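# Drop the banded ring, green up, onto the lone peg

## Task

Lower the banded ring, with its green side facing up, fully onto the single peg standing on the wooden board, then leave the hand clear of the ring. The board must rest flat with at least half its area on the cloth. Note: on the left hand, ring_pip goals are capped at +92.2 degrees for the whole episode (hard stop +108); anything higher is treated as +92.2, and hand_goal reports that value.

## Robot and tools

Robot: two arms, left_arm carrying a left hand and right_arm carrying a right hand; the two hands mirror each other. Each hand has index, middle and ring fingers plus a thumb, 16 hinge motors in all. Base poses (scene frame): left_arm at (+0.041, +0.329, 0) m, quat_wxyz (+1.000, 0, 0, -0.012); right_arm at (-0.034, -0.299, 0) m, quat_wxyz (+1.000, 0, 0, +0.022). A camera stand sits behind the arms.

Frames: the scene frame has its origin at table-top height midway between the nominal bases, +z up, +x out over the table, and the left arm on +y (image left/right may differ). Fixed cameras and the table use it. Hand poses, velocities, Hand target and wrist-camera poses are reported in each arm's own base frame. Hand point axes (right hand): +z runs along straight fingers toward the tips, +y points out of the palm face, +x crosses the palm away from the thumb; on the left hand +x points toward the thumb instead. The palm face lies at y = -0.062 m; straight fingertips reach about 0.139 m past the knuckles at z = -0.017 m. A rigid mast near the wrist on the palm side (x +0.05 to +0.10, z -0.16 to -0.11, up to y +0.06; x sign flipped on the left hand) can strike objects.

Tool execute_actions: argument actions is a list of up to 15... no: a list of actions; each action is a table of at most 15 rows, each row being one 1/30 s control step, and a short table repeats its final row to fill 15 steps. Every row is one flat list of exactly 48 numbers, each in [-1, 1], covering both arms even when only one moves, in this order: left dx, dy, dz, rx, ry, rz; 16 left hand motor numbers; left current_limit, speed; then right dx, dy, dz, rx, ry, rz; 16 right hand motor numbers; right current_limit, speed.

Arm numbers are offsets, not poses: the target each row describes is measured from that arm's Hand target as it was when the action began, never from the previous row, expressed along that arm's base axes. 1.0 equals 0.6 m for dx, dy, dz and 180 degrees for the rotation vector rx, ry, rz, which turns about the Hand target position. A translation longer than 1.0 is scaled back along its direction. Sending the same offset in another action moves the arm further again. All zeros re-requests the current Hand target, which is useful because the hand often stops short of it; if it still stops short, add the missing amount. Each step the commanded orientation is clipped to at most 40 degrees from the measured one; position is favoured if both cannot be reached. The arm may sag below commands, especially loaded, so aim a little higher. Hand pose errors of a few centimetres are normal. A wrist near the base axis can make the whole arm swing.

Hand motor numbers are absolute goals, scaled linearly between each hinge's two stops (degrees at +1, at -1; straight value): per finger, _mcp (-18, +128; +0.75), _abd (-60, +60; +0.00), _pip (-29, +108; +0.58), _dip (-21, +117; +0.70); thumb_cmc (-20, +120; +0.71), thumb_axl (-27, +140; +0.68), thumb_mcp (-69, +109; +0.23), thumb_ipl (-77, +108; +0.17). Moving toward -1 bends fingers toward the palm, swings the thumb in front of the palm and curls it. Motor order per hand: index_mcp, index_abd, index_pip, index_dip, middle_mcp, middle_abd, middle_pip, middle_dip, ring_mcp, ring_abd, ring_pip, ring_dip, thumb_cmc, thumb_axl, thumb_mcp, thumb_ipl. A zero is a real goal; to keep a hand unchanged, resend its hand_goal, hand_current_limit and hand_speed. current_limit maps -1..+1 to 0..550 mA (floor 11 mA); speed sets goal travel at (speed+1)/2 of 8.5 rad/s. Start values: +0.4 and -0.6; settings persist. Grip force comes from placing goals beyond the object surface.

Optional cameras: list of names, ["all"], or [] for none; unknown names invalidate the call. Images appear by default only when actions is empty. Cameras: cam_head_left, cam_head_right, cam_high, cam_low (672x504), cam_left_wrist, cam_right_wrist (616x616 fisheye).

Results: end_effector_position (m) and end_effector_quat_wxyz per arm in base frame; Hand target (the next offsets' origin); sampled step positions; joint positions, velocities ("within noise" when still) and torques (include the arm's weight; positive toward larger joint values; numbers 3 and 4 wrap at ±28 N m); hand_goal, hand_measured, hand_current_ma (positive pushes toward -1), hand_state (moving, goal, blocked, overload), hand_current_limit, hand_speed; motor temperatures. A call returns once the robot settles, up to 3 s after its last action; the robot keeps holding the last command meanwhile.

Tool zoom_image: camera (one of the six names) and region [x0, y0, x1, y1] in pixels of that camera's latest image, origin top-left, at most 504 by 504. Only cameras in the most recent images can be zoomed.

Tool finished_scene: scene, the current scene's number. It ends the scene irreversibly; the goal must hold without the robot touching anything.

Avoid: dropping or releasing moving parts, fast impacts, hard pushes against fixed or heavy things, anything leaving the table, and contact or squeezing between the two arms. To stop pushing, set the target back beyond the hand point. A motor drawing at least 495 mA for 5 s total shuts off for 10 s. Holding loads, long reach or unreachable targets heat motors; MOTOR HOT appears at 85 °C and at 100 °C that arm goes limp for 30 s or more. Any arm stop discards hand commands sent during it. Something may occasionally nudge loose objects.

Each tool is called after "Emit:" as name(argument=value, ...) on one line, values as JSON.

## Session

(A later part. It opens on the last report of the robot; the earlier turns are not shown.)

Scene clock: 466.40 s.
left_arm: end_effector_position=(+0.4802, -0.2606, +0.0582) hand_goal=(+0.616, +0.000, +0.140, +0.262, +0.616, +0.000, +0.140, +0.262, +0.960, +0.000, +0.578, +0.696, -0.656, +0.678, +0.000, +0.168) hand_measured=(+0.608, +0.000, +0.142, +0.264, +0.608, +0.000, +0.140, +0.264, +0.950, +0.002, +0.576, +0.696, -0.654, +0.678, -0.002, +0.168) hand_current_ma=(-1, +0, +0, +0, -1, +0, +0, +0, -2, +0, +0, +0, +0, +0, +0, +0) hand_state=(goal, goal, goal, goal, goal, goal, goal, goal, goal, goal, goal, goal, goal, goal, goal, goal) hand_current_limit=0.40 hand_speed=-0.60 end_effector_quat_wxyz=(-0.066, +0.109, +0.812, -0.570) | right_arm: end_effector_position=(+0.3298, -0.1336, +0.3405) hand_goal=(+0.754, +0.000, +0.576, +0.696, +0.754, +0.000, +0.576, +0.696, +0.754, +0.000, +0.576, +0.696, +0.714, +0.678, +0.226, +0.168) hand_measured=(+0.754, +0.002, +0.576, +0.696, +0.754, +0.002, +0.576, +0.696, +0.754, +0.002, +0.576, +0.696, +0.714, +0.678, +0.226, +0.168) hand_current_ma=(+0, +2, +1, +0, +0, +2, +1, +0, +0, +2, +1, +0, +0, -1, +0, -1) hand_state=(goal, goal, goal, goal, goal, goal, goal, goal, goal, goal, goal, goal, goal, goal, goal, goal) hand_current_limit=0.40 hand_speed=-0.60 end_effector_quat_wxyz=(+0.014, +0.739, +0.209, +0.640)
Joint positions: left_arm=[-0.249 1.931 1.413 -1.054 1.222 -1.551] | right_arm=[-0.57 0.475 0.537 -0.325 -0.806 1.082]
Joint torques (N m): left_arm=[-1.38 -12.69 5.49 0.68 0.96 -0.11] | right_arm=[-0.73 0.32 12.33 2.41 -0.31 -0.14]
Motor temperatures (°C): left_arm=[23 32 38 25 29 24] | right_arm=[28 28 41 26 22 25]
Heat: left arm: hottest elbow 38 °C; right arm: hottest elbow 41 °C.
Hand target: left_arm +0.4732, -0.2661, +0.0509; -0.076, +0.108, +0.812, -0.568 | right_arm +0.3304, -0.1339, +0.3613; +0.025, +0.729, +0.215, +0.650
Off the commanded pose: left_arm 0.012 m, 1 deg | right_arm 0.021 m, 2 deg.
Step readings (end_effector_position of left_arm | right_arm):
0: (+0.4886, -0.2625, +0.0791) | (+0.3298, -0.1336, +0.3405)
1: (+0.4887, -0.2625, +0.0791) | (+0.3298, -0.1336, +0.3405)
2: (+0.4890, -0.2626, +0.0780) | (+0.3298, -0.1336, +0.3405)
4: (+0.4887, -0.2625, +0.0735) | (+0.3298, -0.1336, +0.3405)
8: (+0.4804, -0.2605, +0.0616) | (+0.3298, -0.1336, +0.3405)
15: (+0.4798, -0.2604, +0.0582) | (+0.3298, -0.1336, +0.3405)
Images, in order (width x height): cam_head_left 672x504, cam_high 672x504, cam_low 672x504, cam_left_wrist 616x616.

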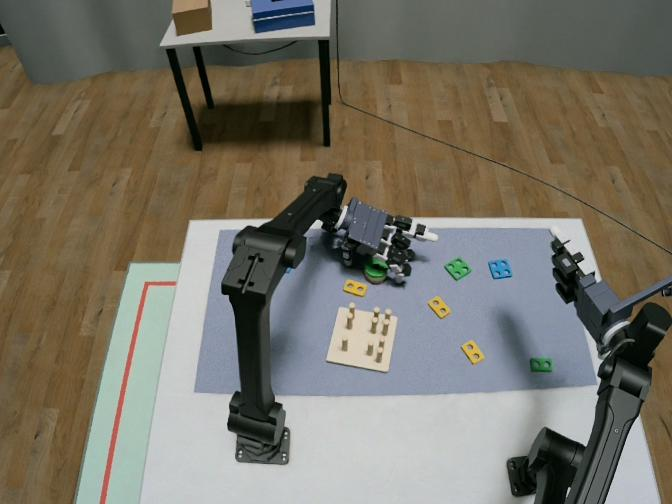

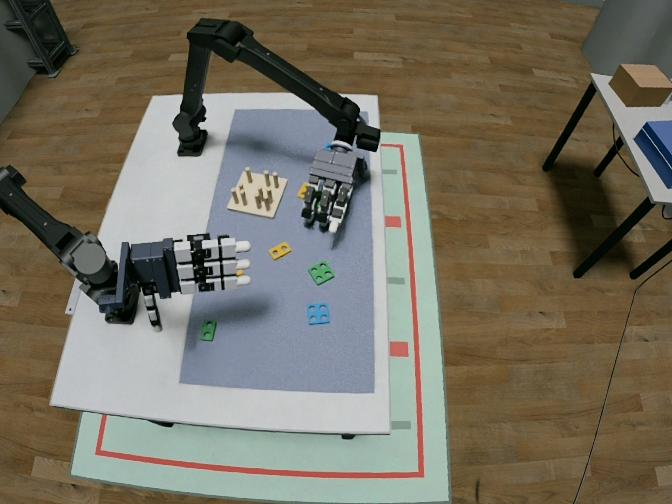

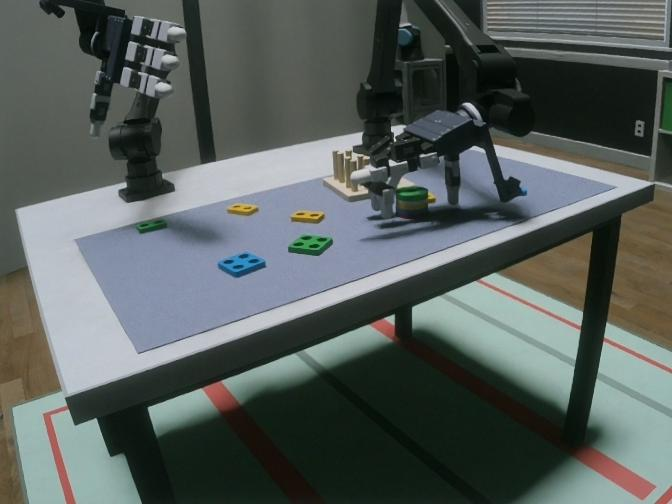

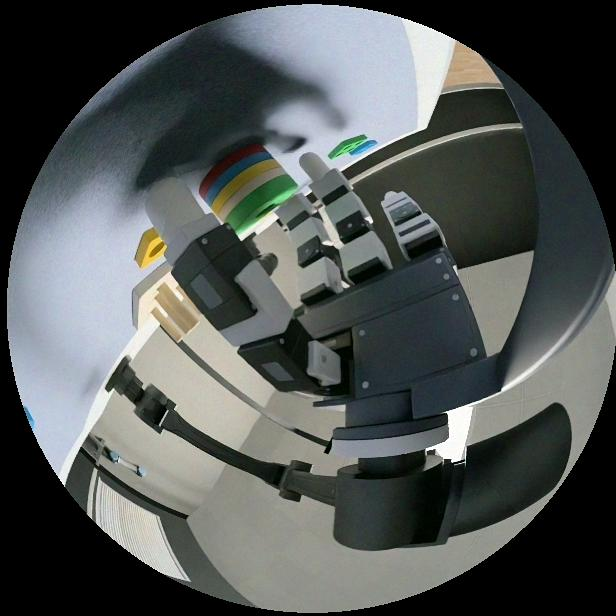

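Emit:
execute_actions(actions=[[[-0.02,0,0.012,0,0,0,0.616,0,0.139,0.261,0.616,0,0.139,0.261,0.959,0,0.577,0.696,-0.657,0.677,0,0.168,0.4,-0.6,0,0,0,0,0,0,0.754,0,0.576,0.696,0.754,0,0.576,0.696,0.754,0,0.576,0.696,0.714,0.678,0.226,0.168,0.4,-0.6]]], cameras=["cam_head_left","cam_high","cam_low","cam_left_wrist"])

Emit:
zoom_image(camera="cam_low", region=[360, 120, 500, 240])

Emit:
zoom_image(camera="cam_high", region=[280, 150, 360, 230])

Emit:
zoom_image(camera="cam_head_left", region=[330, 200, 430, 300])

Emit:
zoom_image(camera="cam_left_wrist", region=[120, 100, 380, 300])

Scene clock: 483.40 s.
left_arm: end_effector_position=(+0.4673, -0.2599, +0.0556) hand_goal=(+0.616, +0.000, +0.140, +0.262, +0.616, +0.000, +0.140, +0.262, +0.960, +0.000, +0.578, +0.696, -0.656, +0.678, +0.000, +0.168) hand_measured=(+0.608, +0.000, +0.142, +0.264, +0.608, +0.000, +0.140, +0.264, +0.950, +0.002, +0.576, +0.696, -0.654, +0.678, -0.002, +0.168) hand_current_ma=(-1, +0, +0, +0, -1, +0, +0, +0, -2, +0, +0, +0, +0, +0, +0, +0) hand_state=(goal, goal, goal, goal, goal, goal, goal, goal, goal, goal, goal, goal, goal, goal, goal, goal) hand_current_limit=0.40 hand_speed=-0.60 end_effector_quat_wxyz=(-0.073, +0.103, +0.812, -0.569) | right_arm: end_effector_position=(+0.3298, -0.1336, +0.3405) hand_goal=(+0.754, +0.000, +0.576, +0.696, +0.754, +0.000, +0.576, +0.696, +0.754, +0.000, +0.576, +0.696, +0.714, +0.678, +0.226, +0.168) hand_measured=(+0.754, +0.002, +0.576, +0.696, +0.754, +0.002, +0.576, +0.696, +0.754, +0.002, +0.576, +0.696, +0.714, +0.678, +0.226, +0.168) hand_current_ma=(+0, +2, +1, +0, +0, +2, +1, +0, +0, +2, +1, +0, +0, -1, +0, -1) hand_state=(goal, goal, goal, goal, goal, goal, goal, goal, goal, goal, goal, goal, goal, goal, goal, goal) hand_current_limit=0.40 hand_speed=-0.60 end_effector_quat_wxyz=(+0.014, +0.739, +0.209, +0.640)
Joint positions: left_arm=[-0.253 1.913 1.375 -1.037 1.222 -1.568] | right_arm=[-0.57 0.475 0.537 -0.325 -0.806 1.082]
Joint torques (N m): left_arm=[-1.55 -13.8 5.37 0.65 0.98 -0.12] | right_arm=[-0.73 0.26 12.33 2.4 -0.31 -0.14]
Heat: left arm: hottest elbow 37 °C; right arm: hottest elbow 41 °C.
Hand target: left_arm +0.4612, -0.2661, +0.0581; -0.076, +0.108, +0.812, -0.568 | right_arm +0.3304, -0.1339, +0.3613; +0.025, +0.729, +0.215, +0.650
Off the commanded pose: left_arm 0.009 m, 1 deg | right_arm 0.021 m, 2 deg.
Step readings (end_effector_position of left_arm | right_arm):
0: (+0.4802, -0.2606, +0.0582) | (+0.3298, -0.1336, +0.3405)
1: (+0.4800, -0.2605, +0.0581) | (+0.3298, -0.1336, +0.3405)
2: (+0.4796, -0.2604, +0.0575) | (+0.3298, -0.1336, +0.3405)
4: (+0.4765, -0.2597, +0.0556) | (+0.3298, -0.1336, +0.3405)
8: (+0.4683, -0.2584, +0.0519) | (+0.3298, -0.1336, +0.3405)
15: (+0.4669, -0.2598, +0.0539) | (+0.3298, -0.1336, +0.3405)
Images, in order (width x height): cam_head_left 672x504, cam_high 672x504, cam_low 672x504, cam_left_wrist 616x616.

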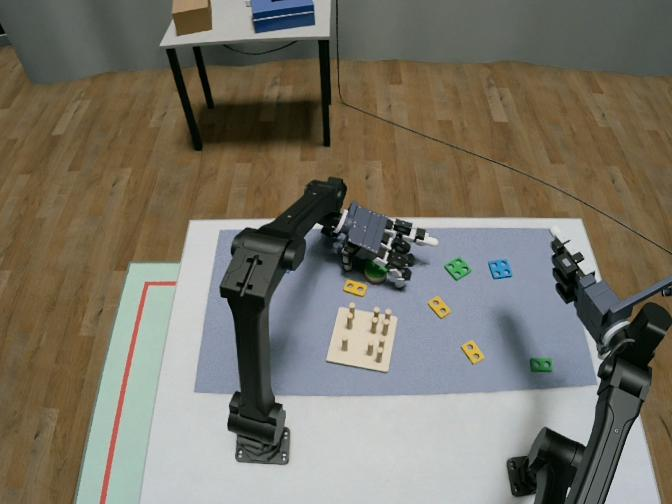

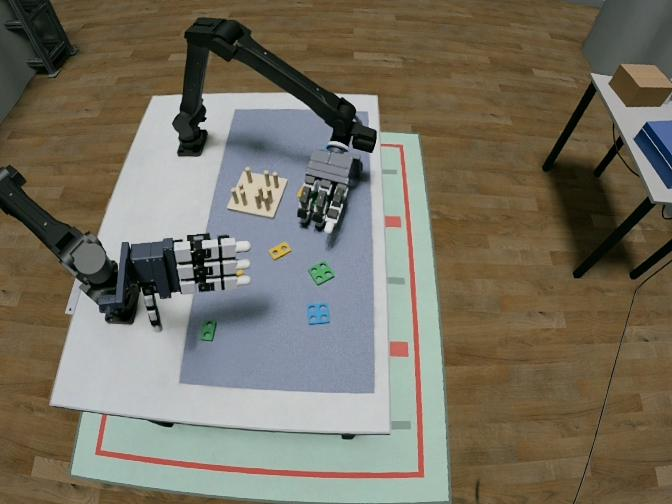

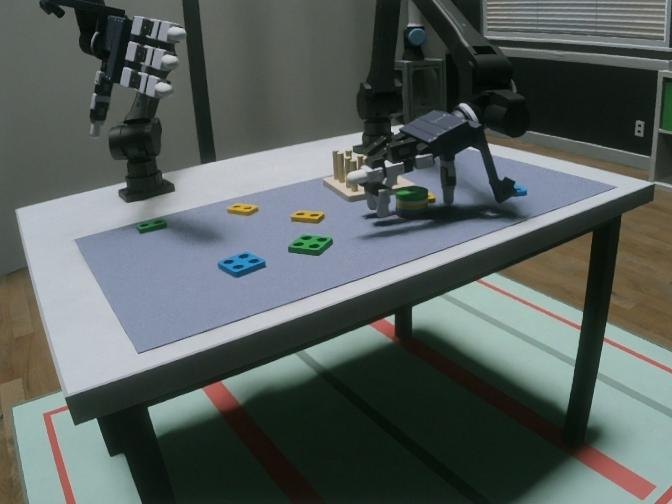

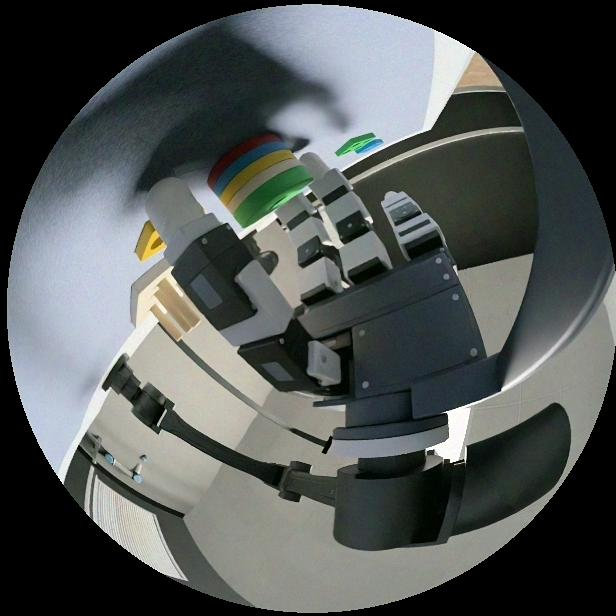

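Scaled by 3.600 from the camera's 672x504 image, which has a finer 960x720 frame.

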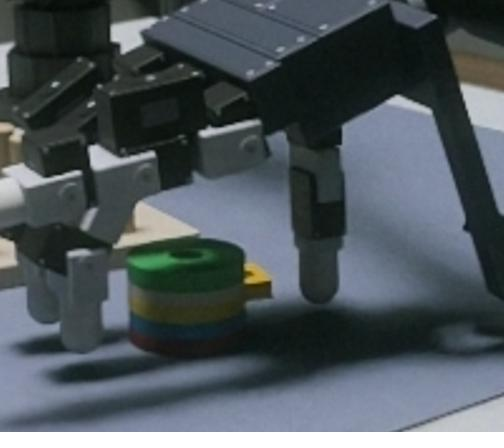

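Scaled by 6.300 from the camera's 672x504 image, which has a finer 960x720 frame.

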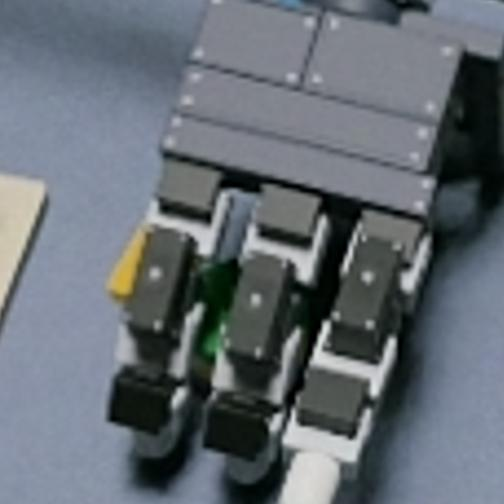

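Scaled by 5.040 from the camera's 672x504 image, which has a finer 960x720 frame.

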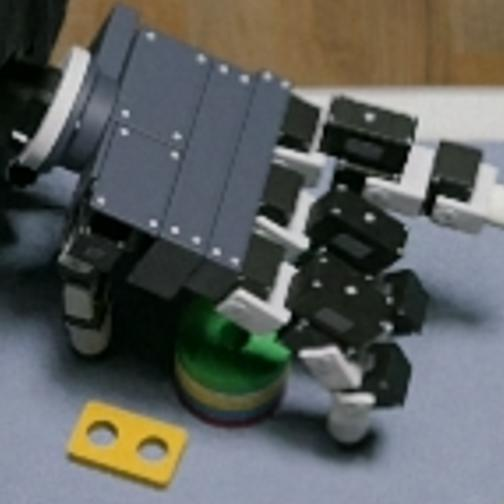

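Scaled by 1.938 from the camera's 616x616 image, which has a finer 880x880 frame.

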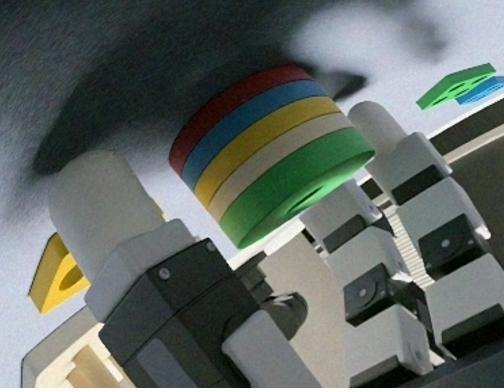

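Emit:
execute_actions(actions=[[[0,0,0.008,0,0,0,0.616,0,-0.153,0.261,0.616,0,-0.153,0.261,0.959,0,0.577,0.696,-0.657,0.677,-0.169,0.168,0.2,-0.8,0,0,0,0,0,0,0.754,0,0.576,0.696,0.754,0,0.576,0.696,0.754,0,0.576,0.696,0.714,0.678,0.226,0.168,0.4,-0.6]]], cameras=["cam_head_left","cam_high","cam_low","cam_left_wrist"])

Emit:
zoom_image(camera="cam_low", region=[360, 120, 500, 240])

Emit:
zoom_image(camera="cam_left_wrist", region=[120, 100, 380, 300])

Emit:
zoom_image(camera="cam_head_left", region=[330, 200, 430, 300])

Scene clock: 495.77 s.
left_arm: end_effector_position=(+0.4676, -0.2600, +0.0585) hand_goal=(+0.616, +0.000, -0.152, +0.262, +0.616, +0.000, -0.152, +0.262, +0.960, +0.000, +0.578, +0.696, -0.656, +0.678, -0.168, +0.168) hand_measured=(+0.608, +0.000, -0.150, +0.264, +0.608, +0.000, -0.150, +0.264, +0.950, +0.002, +0.576, +0.696, -0.654, +0.678, -0.164, +0.168) hand_current_ma=(-1, +0, +0, +0, -1, +0, +0, +0, -2, +0, +0, +0, +0, +0, +0, +0) hand_state=(goal, goal, goal, goal, goal, goal, goal, goal, goal, goal, goal, goal, goal, goal, goal, goal) hand_current_limit=0.20 hand_speed=-0.80 end_effector_quat_wxyz=(-0.072, +0.104, +0.812, -0.569) | right_arm: end_effector_position=(+0.3298, -0.1336, +0.3405) hand_goal=(+0.754, +0.000, +0.576, +0.696, +0.754, +0.000, +0.576, +0.696, +0.754, +0.000, +0.576, +0.696, +0.714, +0.678, +0.226, +0.168) hand_measured=(+0.754, +0.002, +0.576, +0.696, +0.754, +0.002, +0.576, +0.696, +0.754, +0.002, +0.576, +0.696, +0.714, +0.678, +0.226, +0.168) hand_current_ma=(+0, +2, +1, +0, +0, +2, +1, +0, +0, +2, +1, +0, +0, -1, +0, -1) hand_state=(goal, goal, goal, goal, goal, goal, goal, goal, goal, goal, goal, goal, goal, goal, goal, goal) hand_current_limit=0.40 hand_speed=-0.60 end_effector_quat_wxyz=(+0.014, +0.739, +0.209, +0.640)
Joint positions: left_arm=[-0.253 1.907 1.375 -1.037 1.222 -1.57] | right_arm=[-0.57 0.475 0.537 -0.325 -0.806 1.082]
Joint torques (N m): left_arm=[-1.61 -13.86 5.74 0.29 0.96 -0.12] | right_arm=[-0.79 0.32 12.34 2.4 -0.3 -0.14]
Heat: left arm: hottest elbow 36 °C; right arm: hottest elbow 41 °C.
Hand target: left_arm +0.4612, -0.2661, +0.0629; -0.076, +0.108, +0.812, -0.568 | right_arm +0.3304, -0.1339, +0.3613; +0.025, +0.729, +0.215, +0.650
Off the commanded pose: left_arm 0.010 m, 1 deg | right_arm 0.021 m, 2 deg.
Step readings (end_effector_position of left_arm | right_arm):
0: (+0.4673, -0.2599, +0.0556) | (+0.3298, -0.1336, +0.3405)
1: (+0.4673, -0.2599, +0.0556) | (+0.3298, -0.1336, +0.3405)
2: (+0.4673, -0.2599, +0.0558) | (+0.3298, -0.1336, +0.3405)
4: (+0.4673, -0.2599, +0.0560) | (+0.3298, -0.1336, +0.3405)
8: (+0.4674, -0.2599, +0.0572) | (+0.3298, -0.1336, +0.3405)
15: (+0.4676, -0.2600, +0.0585) | (+0.3298, -0.1336, +0.3405)
Images, in order (width x height): cam_head_left 672x504, cam_high 672x504, cam_low 672x504, cam_left_wrist 616x616.

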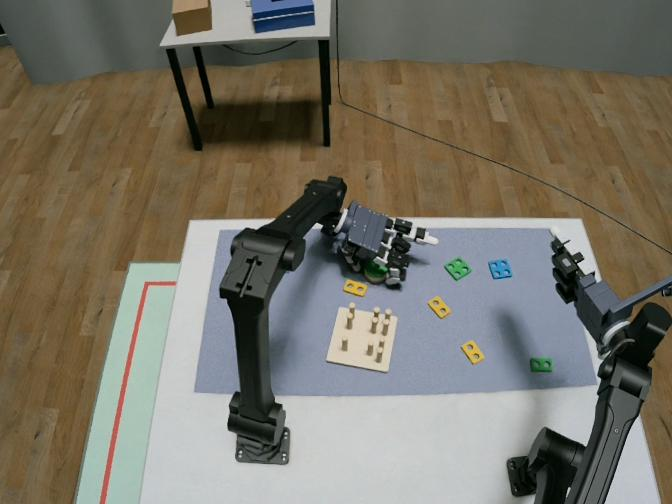

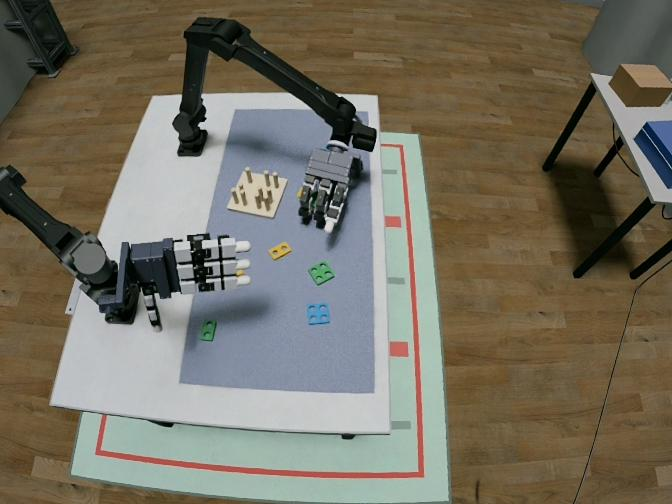

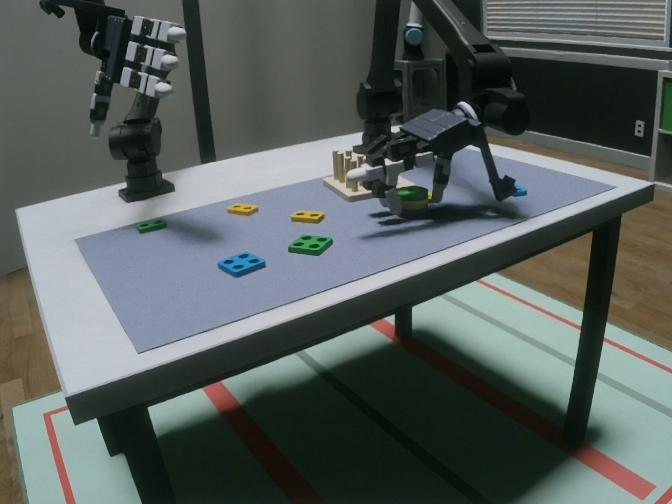

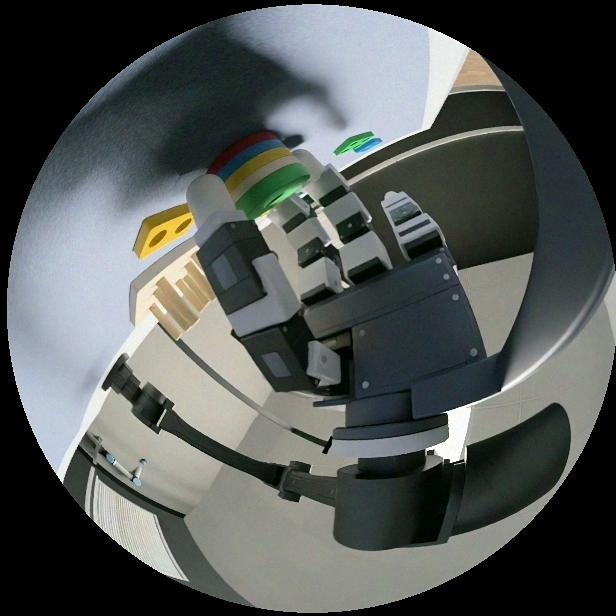

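Scaled by 3.600 from the camera's 672x504 image, which has a finer 960x720 frame.

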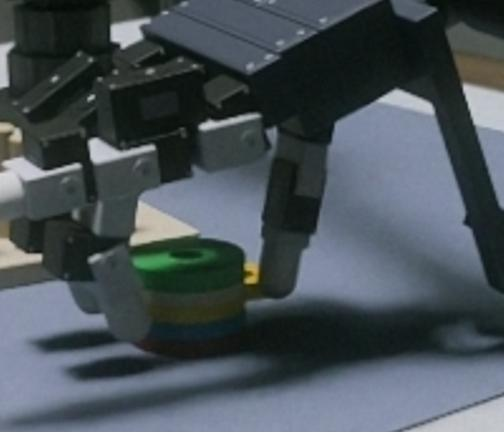

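Scaled by 1.938 from the camera's 616x616 image, which has a finer 880x880 frame.

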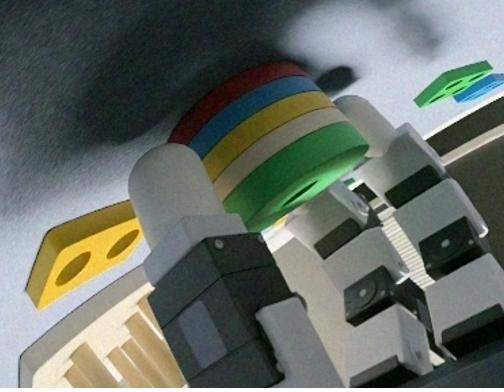

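Scaled by 5.040 from the camera's 672x504 image, which has a finer 960x720 frame.

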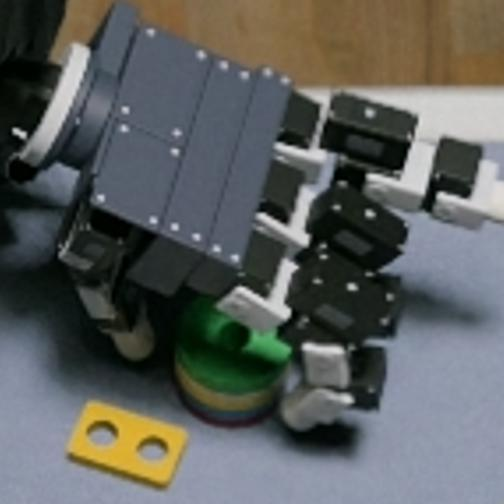

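Emit:
execute_actions(actions=[[[0,0,0,0,0,0,0.616,0,-0.4,0.2,0.616,0,-0.4,0.2,0.959,0,0.577,0.696,-0.657,0.677,-0.33,0.168,0.2,-0.85,0,0,0,0,0,0,0.754,0,0.576,0.696,0.754,0,0.576,0.696,0.754,0,0.576,0.696,0.714,0.678,0.226,0.168,0.4,-0.6]]], cameras=["cam_head_left","cam_low","cam_left_wrist"])

Emit:
zoom_image(camera="cam_low", region=[360, 120, 500, 240])

Emit:
zoom_image(camera="cam_left_wrist", region=[120, 100, 380, 300])

Emit:
zoom_image(camera="cam_head_left", region=[330, 200, 430, 300])

Scene clock: 502.30 s.
left_arm: end_effector_position=(+0.4676, -0.2600, +0.0591) hand_goal=(+0.616, +0.000, -0.400, +0.200, +0.616, +0.000, -0.400, +0.200, +0.960, +0.000, +0.578, +0.696, -0.656, +0.678, -0.330, +0.168) hand_measured=(+0.644, +0.002, -0.334, +0.212, +0.646, -0.004, -0.342, +0.212, +0.950, +0.002, +0.576, +0.696, -0.650, +0.680, -0.242, +0.200) hand_current_ma=(+15, +0, +68, +2, +17, +0, +52, +2, -2, +0, +0, +0, +1, +0, +199, +29) hand_state=(blocked, goal, blocked, goal, blocked, goal, blocked, goal, goal, goal, goal, goal, goal, goal, blocked, blocked) hand_current_limit=0.20 hand_speed=-0.85 end_effector_quat_wxyz=(-0.071, +0.104, +0.812, -0.569) | right_arm: end_effector_position=(+0.3298, -0.1336, +0.3405) hand_goal=(+0.754, +0.000, +0.576, +0.696, +0.754, +0.000, +0.576, +0.696, +0.754, +0.000, +0.576, +0.696, +0.714, +0.678, +0.226, +0.168) hand_measured=(+0.754, +0.002, +0.576, +0.696, +0.754, +0.002, +0.576, +0.696, +0.754, +0.002, +0.576, +0.696, +0.714, +0.678, +0.226, +0.168) hand_current_ma=(+0, +2, +1, +0, +0, +2, +1, +0, +0, +2, +1, +0, +0, -1, +0, -1) hand_state=(goal, goal, goal, goal, goal, goal, goal, goal, goal, goal, goal, goal, goal, goal, goal, goal) hand_current_limit=0.40 hand_speed=-0.60 end_effector_quat_wxyz=(+0.014, +0.739, +0.209, +0.640)
Joint positions: left_arm=[-0.253 1.906 1.375 -1.037 1.222 -1.57] | right_arm=[-0.57 0.475 0.537 -0.325 -0.806 1.082]
Joint torques (N m): left_arm=[-1.49 -13.74 5.75 0.29 0.96 -0.12] | right_arm=[-0.67 0.26 12.33 2.4 -0.31 -0.14]
Heat: left arm: hottest elbow 35 °C; right arm: hottest elbow 41 °C.
Hand target: left_arm +0.4612, -0.2661, +0.0629; -0.076, +0.108, +0.812, -0.568 | right_arm +0.3304, -0.1339, +0.3613; +0.025, +0.729, +0.215, +0.650
Off the commanded pose: left_arm 0.010 m, 1 deg | right_arm 0.021 m, 2 deg.
Step readings (end_effector_position of left_arm | right_arm):
0: (+0.4676, -0.2600, +0.0585) | (+0.3298, -0.1336, +0.3405)
1: (+0.4676, -0.2600, +0.0585) | (+0.3298, -0.1336, +0.3405)
2: (+0.4676, -0.2600, +0.0585) | (+0.3298, -0.1336, +0.3405)
4: (+0.4676, -0.2600, +0.0585) | (+0.3298, -0.1336, +0.3405)
8: (+0.4676, -0.2600, +0.0585) | (+0.3298, -0.1336, +0.3405)
15: (+0.4676, -0.2600, +0.0589) | (+0.3298, -0.1336, +0.3405)
Images, in order (width x height): cam_head_left 672x504, cam_low 672x504, cam_left_wrist 616x616.

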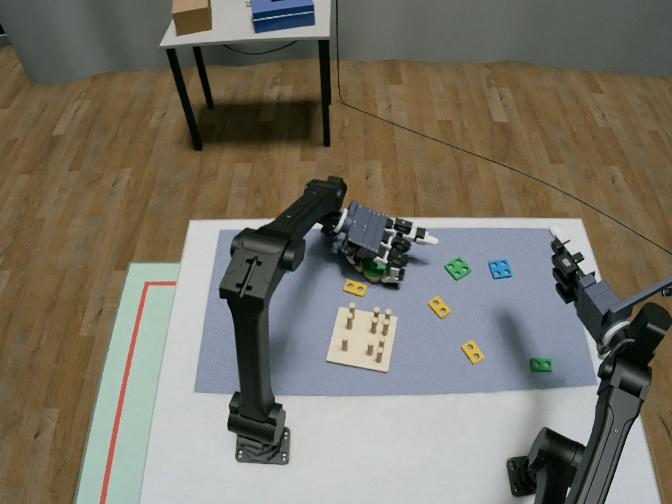

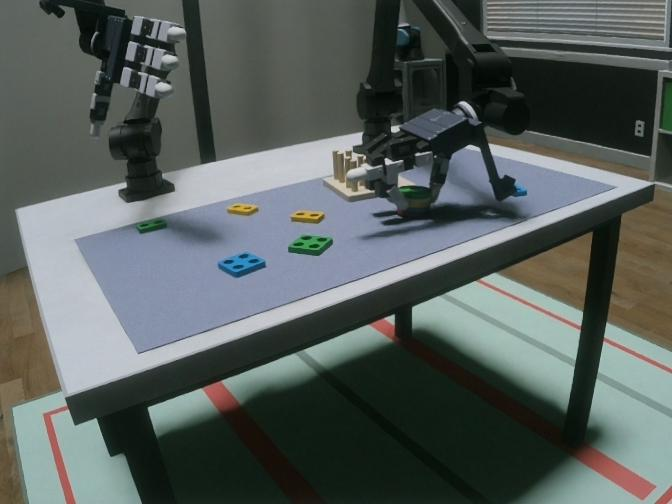

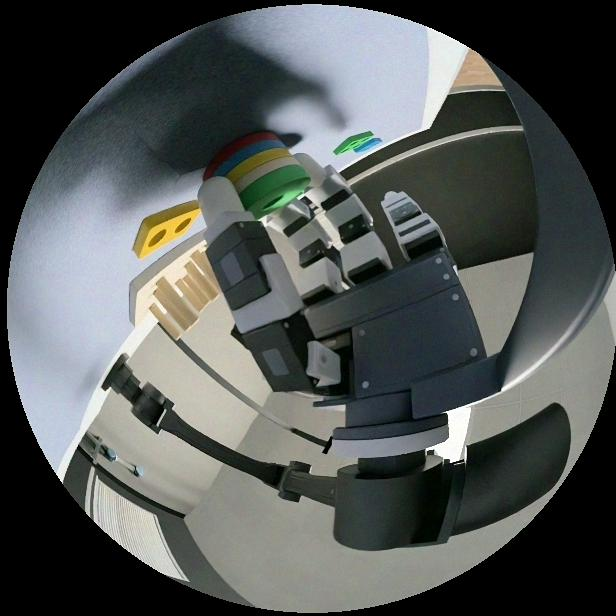

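Scaled by 3.600 from the camera's 672x504 image, which has a finer 960x720 frame.

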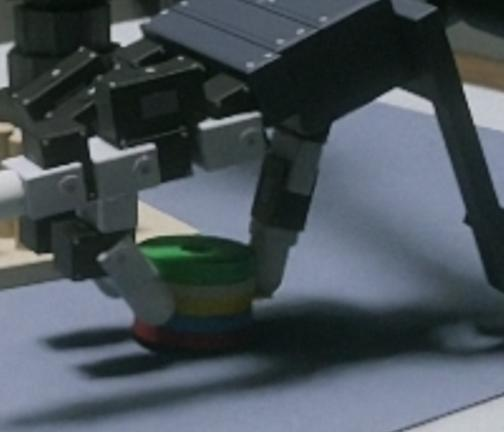

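Scaled by 1.938 from the camera's 616x616 image, which has a finer 880x880 frame.

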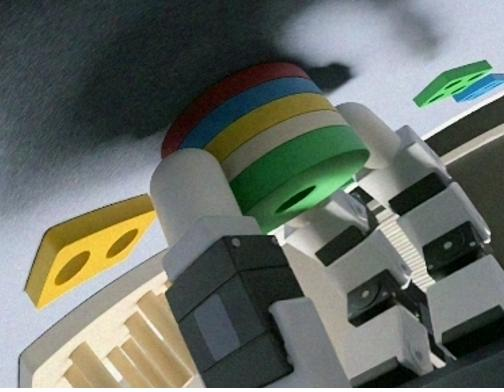

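Scaled by 5.040 from the camera's 672x504 image, which has a finer 960x720 frame.

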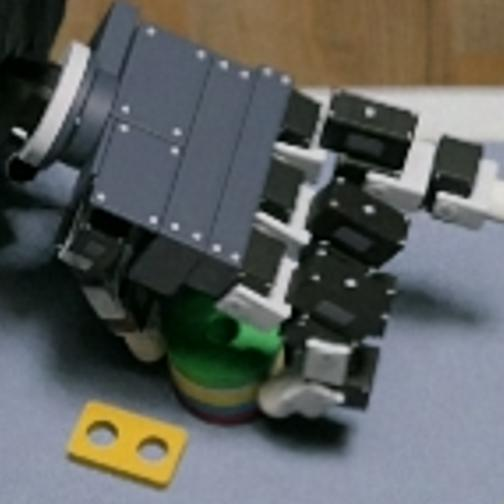

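Emit:
execute_actions(actions=[[[0,0,0,0,0,0,0.56,0,-0.46,0.16,0.56,0,-0.46,0.16,0.959,0,0.577,0.696,-0.657,0.677,-0.4,0.1,0.2,-0.85,0,0,0,0,0,0,0.754,0,0.576,0.696,0.754,0,0.576,0.696,0.754,0,0.576,0.696,0.714,0.678,0.226,0.168,0.4,-0.6]],[[0,0,0.05,0,0,0,0.56,0,-0.46,0.16,0.56,0,-0.46,0.16,0.959,0,0.577,0.696,-0.657,0.677,-0.4,0.1,0.2,-0.85,0,0,0,0,0,0,0.754,0,0.576,0.696,0.754,0,0.576,0.696,0.754,0,0.576,0.696,0.714,0.678,0.226,0.168,0.4,-0.6]]], cameras=["cam_head_left","cam_low","cam_left_wrist"])

Emit:
zoom_image(camera="cam_low", region=[360, 120, 500, 240])

Emit:
zoom_image(camera="cam_left_wrist", region=[120, 100, 380, 300])

Scene clock: 509.33 s.
left_arm: end_effector_position=(+0.4580, -0.2575, +0.0811) hand_goal=(+0.560, +0.000, -0.460, +0.160, +0.560, +0.000, -0.460, +0.160, +0.960, +0.000, +0.578, +0.696, -0.656, +0.678, -0.400, +0.100) hand_measured=(+0.644, +0.004, -0.352, +0.204, +0.646, -0.006, -0.368, +0.204, +0.950, +0.002, +0.576, +0.696, -0.642, +0.684, -0.242, +0.200) hand_current_ma=(+124, +0, +178, +32, +130, -1, +128, +31, -2, +0, +0, +0, +3, +1, +330, +271) hand_state=(blocked, goal, blocked, blocked, blocked, goal, blocked, blocked, goal, goal, goal, goal, goal, goal, blocked, blocked) hand_current_limit=0.20 hand_speed=-0.85 end_effector_quat_wxyz=(-0.078, +0.099, +0.813, -0.568) | right_arm: end_effector_position=(+0.3298, -0.1336, +0.3405) hand_goal=(+0.754, +0.000, +0.576, +0.696, +0.754, +0.000, +0.576, +0.696, +0.754, +0.000, +0.576, +0.696, +0.714, +0.678, +0.226, +0.168) hand_measured=(+0.754, +0.002, +0.576, +0.696, +0.754, +0.002, +0.576, +0.696, +0.754, +0.002, +0.576, +0.696, +0.714, +0.678, +0.226, +0.168) hand_current_ma=(+0, +2, +1, +0, +0, +2, +1, +0, +0, +2, +1, +0, +0, -1, +0, -1) hand_state=(goal, goal, goal, goal, goal, goal, goal, goal, goal, goal, goal, goal, goal, goal, goal, goal) hand_current_limit=0.40 hand_speed=-0.60 end_effector_quat_wxyz=(+0.014, +0.739, +0.209, +0.640)
Joint positions: left_arm=[-0.253 1.864 1.375 -1.095 1.222 -1.572] | right_arm=[-0.57 0.475 0.537 -0.325 -0.806 1.082]
Joint torques (N m): left_arm=[-1.49 -13.22 8.14 -0.05 0.97 -0.11] | right_arm=[-0.79 0.26 12.33 2.4 -0.31 -0.14]
Heat: left arm: hottest elbow 35 °C; right arm: hottest elbow 41 °C.
Hand target: left_arm +0.4612, -0.2661, +0.0930; -0.076, +0.108, +0.812, -0.568 | right_arm +0.3304, -0.1339, +0.3613; +0.025, +0.729, +0.215, +0.650
Off the commanded pose: left_arm 0.015 m, 1 deg | right_arm 0.021 m, 2 deg.
Step readings (end_effector_position of left_arm | right_arm):
0: (+0.4676, -0.2600, +0.0591) | (+0.3298, -0.1336, +0.3405)
1: (+0.4676, -0.2600, +0.0591) | (+0.3298, -0.1336, +0.3405)
2: (+0.4676, -0.2600, +0.0591) | (+0.3298, -0.1336, +0.3405)
4: (+0.4676, -0.2600, +0.0591) | (+0.3298, -0.1336, +0.3405)
8: (+0.4676, -0.2600, +0.0593) | (+0.3298, -0.1336, +0.3405)
15: (+0.4676, -0.2600, +0.0593) | (+0.3298, -0.1336, +0.3405)
16: (+0.4676, -0.2600, +0.0595) | (+0.3298, -0.1336, +0.3405)
17: (+0.4672, -0.2599, +0.0599) | (+0.3298, -0.1336, +0.3405)
19: (+0.4643, -0.2591, +0.0627) | (+0.3298, -0.1336, +0.3405)
23: (+0.4601, -0.2581, +0.0720) | (+0.3298, -0.1336, +0.3405)
30: (+0.4584, -0.2576, +0.0811) | (+0.3298, -0.1336, +0.3405)
Images, in order (width x height): cam_head_left 672x504, cam_low 672x504, cam_left_wrist 616x616.

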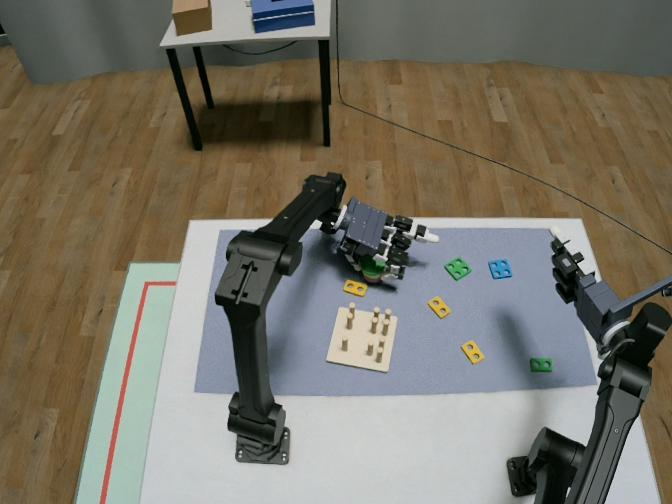

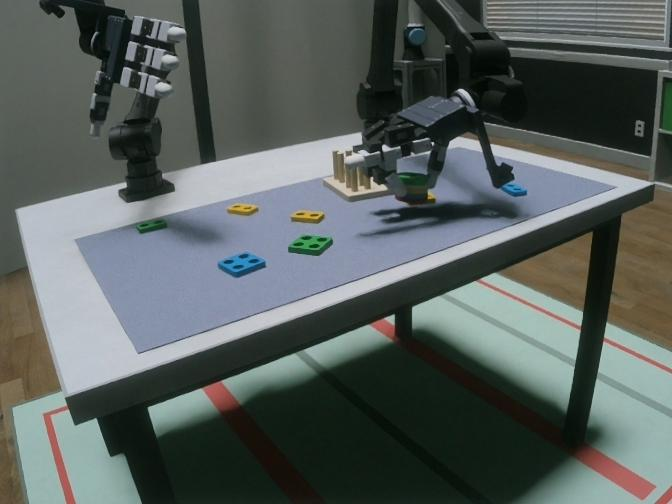

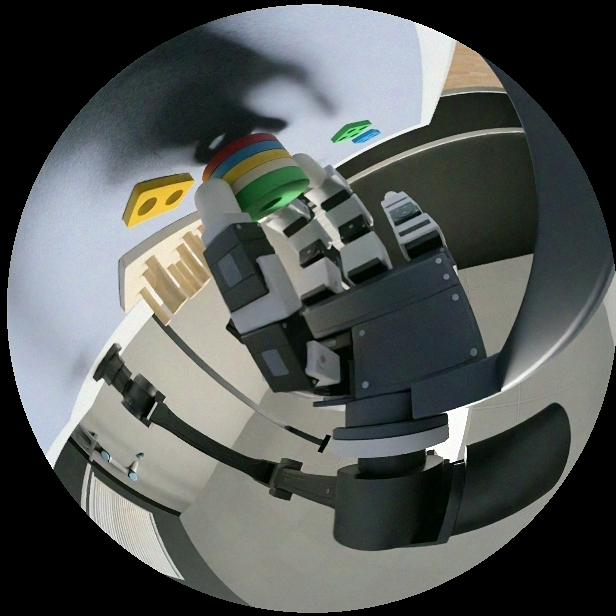

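Scaled by 3.600 from the camera's 672x504 image, which has a finer 960x720 frame.

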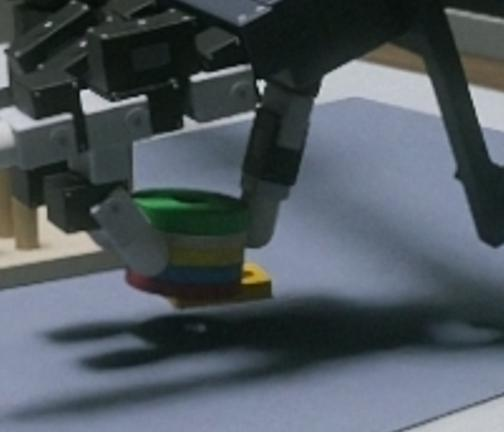

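Scaled by 1.938 from the camera's 616x616 image, which has a finer 880x880 frame.

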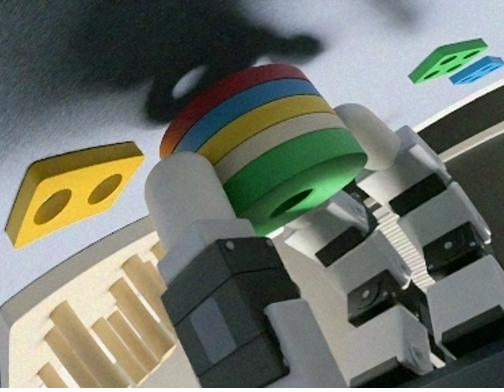

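Emit:
execute_actions(actions=[[[0,0,0.07,0,0,0,0.56,0,-0.46,0.16,0.56,0,-0.46,0.16,0.959,0,0.577,0.696,-0.657,0.677,-0.4,0.1,0.2,-0.85,0,0,0,0,0,0,0.754,0,0.576,0.696,0.754,0,0.576,0.696,0.754,0,0.576,0.696,0.714,0.678,0.226,0.168,0.4,-0.6]],[[0,0,0.07,0,0,0,0.56,0,-0.46,0.16,0.56,0,-0.46,0.16,0.959,0,0.577,0.696,-0.657,0.677,-0.4,0.1,0.2,-0.85,0,0,0,0,0,0,0.754,0,0.576,0.696,0.754,0,0.576,0.696,0.754,0,0.576,0.696,0.714,0.678,0.226,0.168,0.4,-0.6]],[[-0.0743,0.0217,0,0,0,0,0.56,0,-0.46,0.16,0.56,0,-0.46,0.16,0.959,0,0.577,0.696,-0.657,0.677,-0.4,0.1,0.2,-0.85,0,0,0,0,0,0,0.754,0,0.576,0.696,0.754,0,0.576,0.696,0.754,0,0.576,0.696,0.714,0.678,0.226,0.168,0.4,-0.6]],[[-0.0743,0.0217,0,0,0,0,0.56,0,-0.46,0.16,0.56,0,-0.46,0.16,0.959,0,0.577,0.696,-0.657,0.677,-0.4,0.1,0.2,-0.85,0,0,0,0,0,0,0.754,0,0.576,0.696,0.754,0,0.576,0.696,0.754,0,0.576,0.696,0.714,0.678,0.226,0.168,0.4,-0.6]],[[-0.0743,0.0217,0,0,0,0,0.56,0,-0.46,0.16,0.56,0,-0.46,0.16,0.959,0,0.577,0.696,-0.657,0.677,-0.4,0.1,0.2,-0.85,0,0,0,0,0,0,0.754,0,0.576,0.696,0.754,0,0.576,0.696,0.754,0,0.576,0.696,0.714,0.678,0.226,0.168,0.4,-0.6]]], cameras=["cam_head_left","cam_high","cam_low","cam_left_wrist"])

Scene clock: 527.53 s.
left_arm: end_effector_position=(+0.3311, -0.2246, +0.1771) hand_goal=(+0.560, +0.000, -0.460, +0.160, +0.560, +0.000, -0.460, +0.160, +0.960, +0.000, +0.578, +0.696, -0.656, +0.678, -0.400, +0.100) hand_measured=(+0.644, +0.006, -0.352, +0.204, +0.646, -0.008, -0.372, +0.204, +0.950, +0.000, +0.576, +0.696, -0.640, +0.686, -0.242, +0.200) hand_current_ma=(+124, +1, +178, +32, +130, -1, +122, +31, -2, +0, +0, +0, +5, +2, +330, +271) hand_state=(blocked, goal, blocked, blocked, blocked, goal, blocked, blocked, goal, goal, goal, goal, goal, goal, blocked, blocked) hand_current_limit=0.20 hand_speed=-0.85 end_effector_quat_wxyz=(-0.077, +0.103, +0.813, -0.568) | right_arm: end_effector_position=(+0.3298, -0.1336, +0.3405) hand_goal=(+0.754, +0.000, +0.576, +0.696, +0.754, +0.000, +0.576, +0.696, +0.754, +0.000, +0.576, +0.696, +0.714, +0.678, +0.226, +0.168) hand_measured=(+0.754, +0.002, +0.576, +0.696, +0.754, +0.002, +0.576, +0.696, +0.754, +0.002, +0.576, +0.696, +0.714, +0.678, +0.226, +0.168) hand_current_ma=(+0, +2, +1, +0, +0, +2, +1, +0, +0, +2, +1, +0, +0, -1, +0, -1) hand_state=(goal, goal, goal, goal, goal, goal, goal, goal, goal, goal, goal, goal, goal, goal, goal, goal) hand_current_limit=0.40 hand_speed=-0.60 end_effector_quat_wxyz=(+0.014, +0.739, +0.209, +0.640)
Joint positions: left_arm=[-0.254 1.444 1.112 -1.256 1.221 -1.56] | right_arm=[-0.57 0.475 0.537 -0.325 -0.806 1.082]
Joint torques (N m): left_arm=[-0.97 -8.29 6.16 0.58 1.01 -0.05] | right_arm=[-0.73 0.26 12.33 2.4 -0.31 -0.14]
Heat: left arm: hottest elbow 36 °C; right arm: hottest elbow 41 °C.
Hand target: left_arm +0.3274, -0.2270, +0.1769; -0.076, +0.108, +0.812, -0.568 | right_arm +0.3304, -0.1339, +0.3613; +0.025, +0.729, +0.215, +0.650
Off the commanded pose: left_arm 0.004 m, 1 deg | right_arm 0.021 m, 2 deg.
Step readings (end_effector_position of left_arm | right_arm):
0: (+0.4579, -0.2575, +0.0811) | (+0.3298, -0.1336, +0.3405)
1: (+0.4578, -0.2574, +0.0812) | (+0.3298, -0.1336, +0.3405)
2: (+0.4563, -0.2571, +0.0817) | (+0.3298, -0.1336, +0.3405)
4: (+0.4517, -0.2558, +0.0850) | (+0.3298, -0.1336, +0.3405)
8: (+0.4469, -0.2546, +0.0992) | (+0.3298, -0.1336, +0.3405)
15: (+0.4524, -0.2561, +0.1189) | (+0.3298, -0.1336, +0.3405)
16: (+0.4524, -0.2561, +0.1193) | (+0.3298, -0.1336, +0.3405)
17: (+0.4517, -0.2559, +0.1206) | (+0.3298, -0.1336, +0.3405)
19: (+0.4491, -0.2552, +0.1244) | (+0.3298, -0.1336, +0.3405)
23: (+0.4491, -0.2552, +0.1401) | (+0.3298, -0.1336, +0.3405)
30: (+0.4531, -0.2563, +0.1600) | (+0.3298, -0.1336, +0.3405)
31: (+0.4531, -0.2563, +0.1605) | (+0.3298, -0.1336, +0.3405)
32: (+0.4526, -0.2562, +0.1612) | (+0.3298, -0.1336, +0.3405)
34: (+0.4470, -0.2547, +0.1616) | (+0.3298, -0.1336, +0.3405)
38: (+0.4280, -0.2497, +0.1681) | (+0.3298, -0.1336, +0.3405)
45: (+0.4222, -0.2482, +0.1800) | (+0.3298, -0.1336, +0.3405)
46: (+0.4217, -0.2481, +0.1793) | (+0.3298, -0.1336, +0.3405)
47: (+0.4190, -0.2474, +0.1774) | (+0.3298, -0.1336, +0.3405)
49: (+0.4065, -0.2441, +0.1724) | (+0.3298, -0.1336, +0.3405)
53: (+0.3807, -0.2373, +0.1680) | (+0.3298, -0.1336, +0.3405)
60: (+0.3770, -0.2365, +0.1778) | (+0.3298, -0.1336, +0.3405)
61: (+0.3767, -0.2364, +0.1778) | (+0.3298, -0.1336, +0.3405)
62: (+0.3742, -0.2358, +0.1768) | (+0.3298, -0.1336, +0.3405)
64: (+0.3620, -0.2326, +0.1731) | (+0.3298, -0.1336, +0.3405)
68: (+0.3367, -0.2260, +0.1704) | (+0.3298, -0.1336, +0.3405)
75: (+0.3321, -0.2248, +0.1784) | (+0.3298, -0.1336, +0.3405)
Images, in order (width x height): cam_head_left 672x504, cam_high 672x504, cam_low 672x504, cam_left_wrist 616x616.

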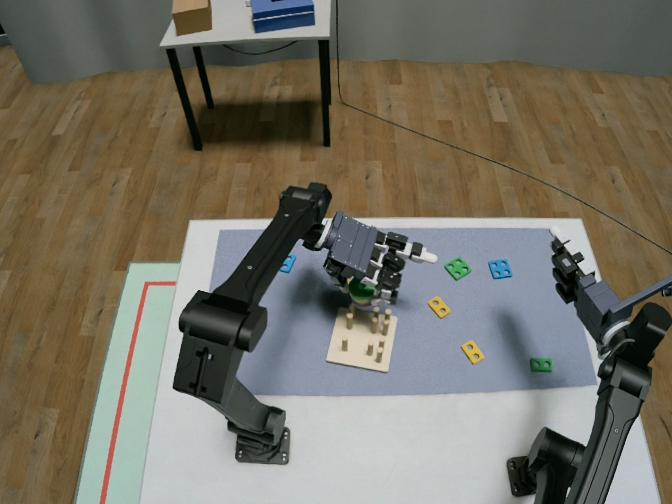

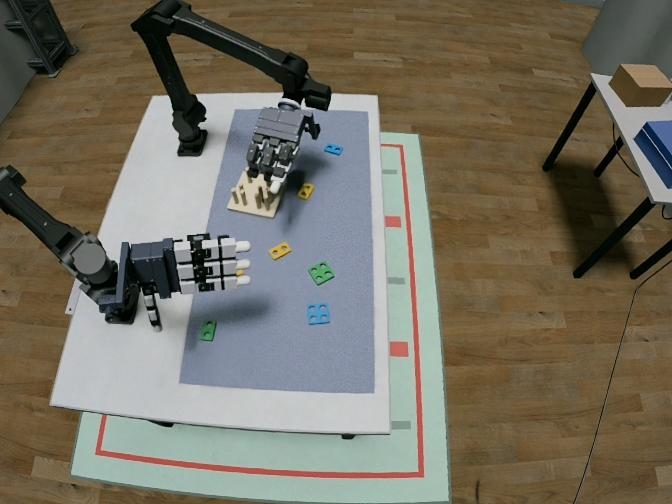

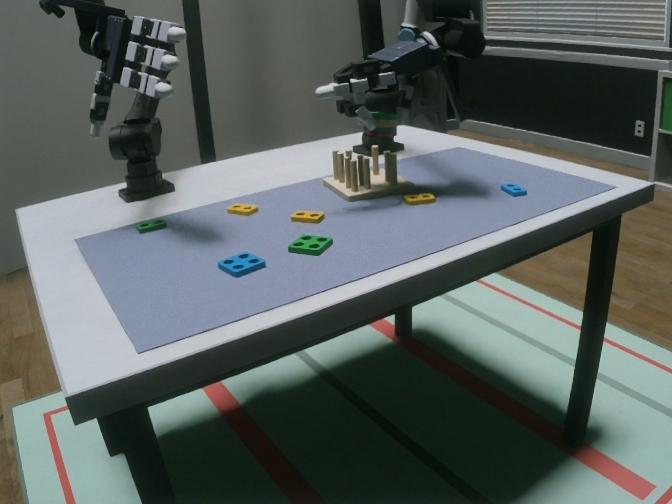

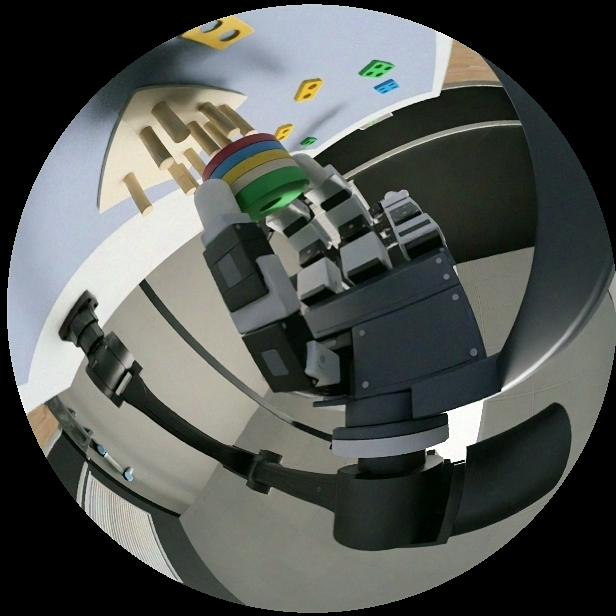

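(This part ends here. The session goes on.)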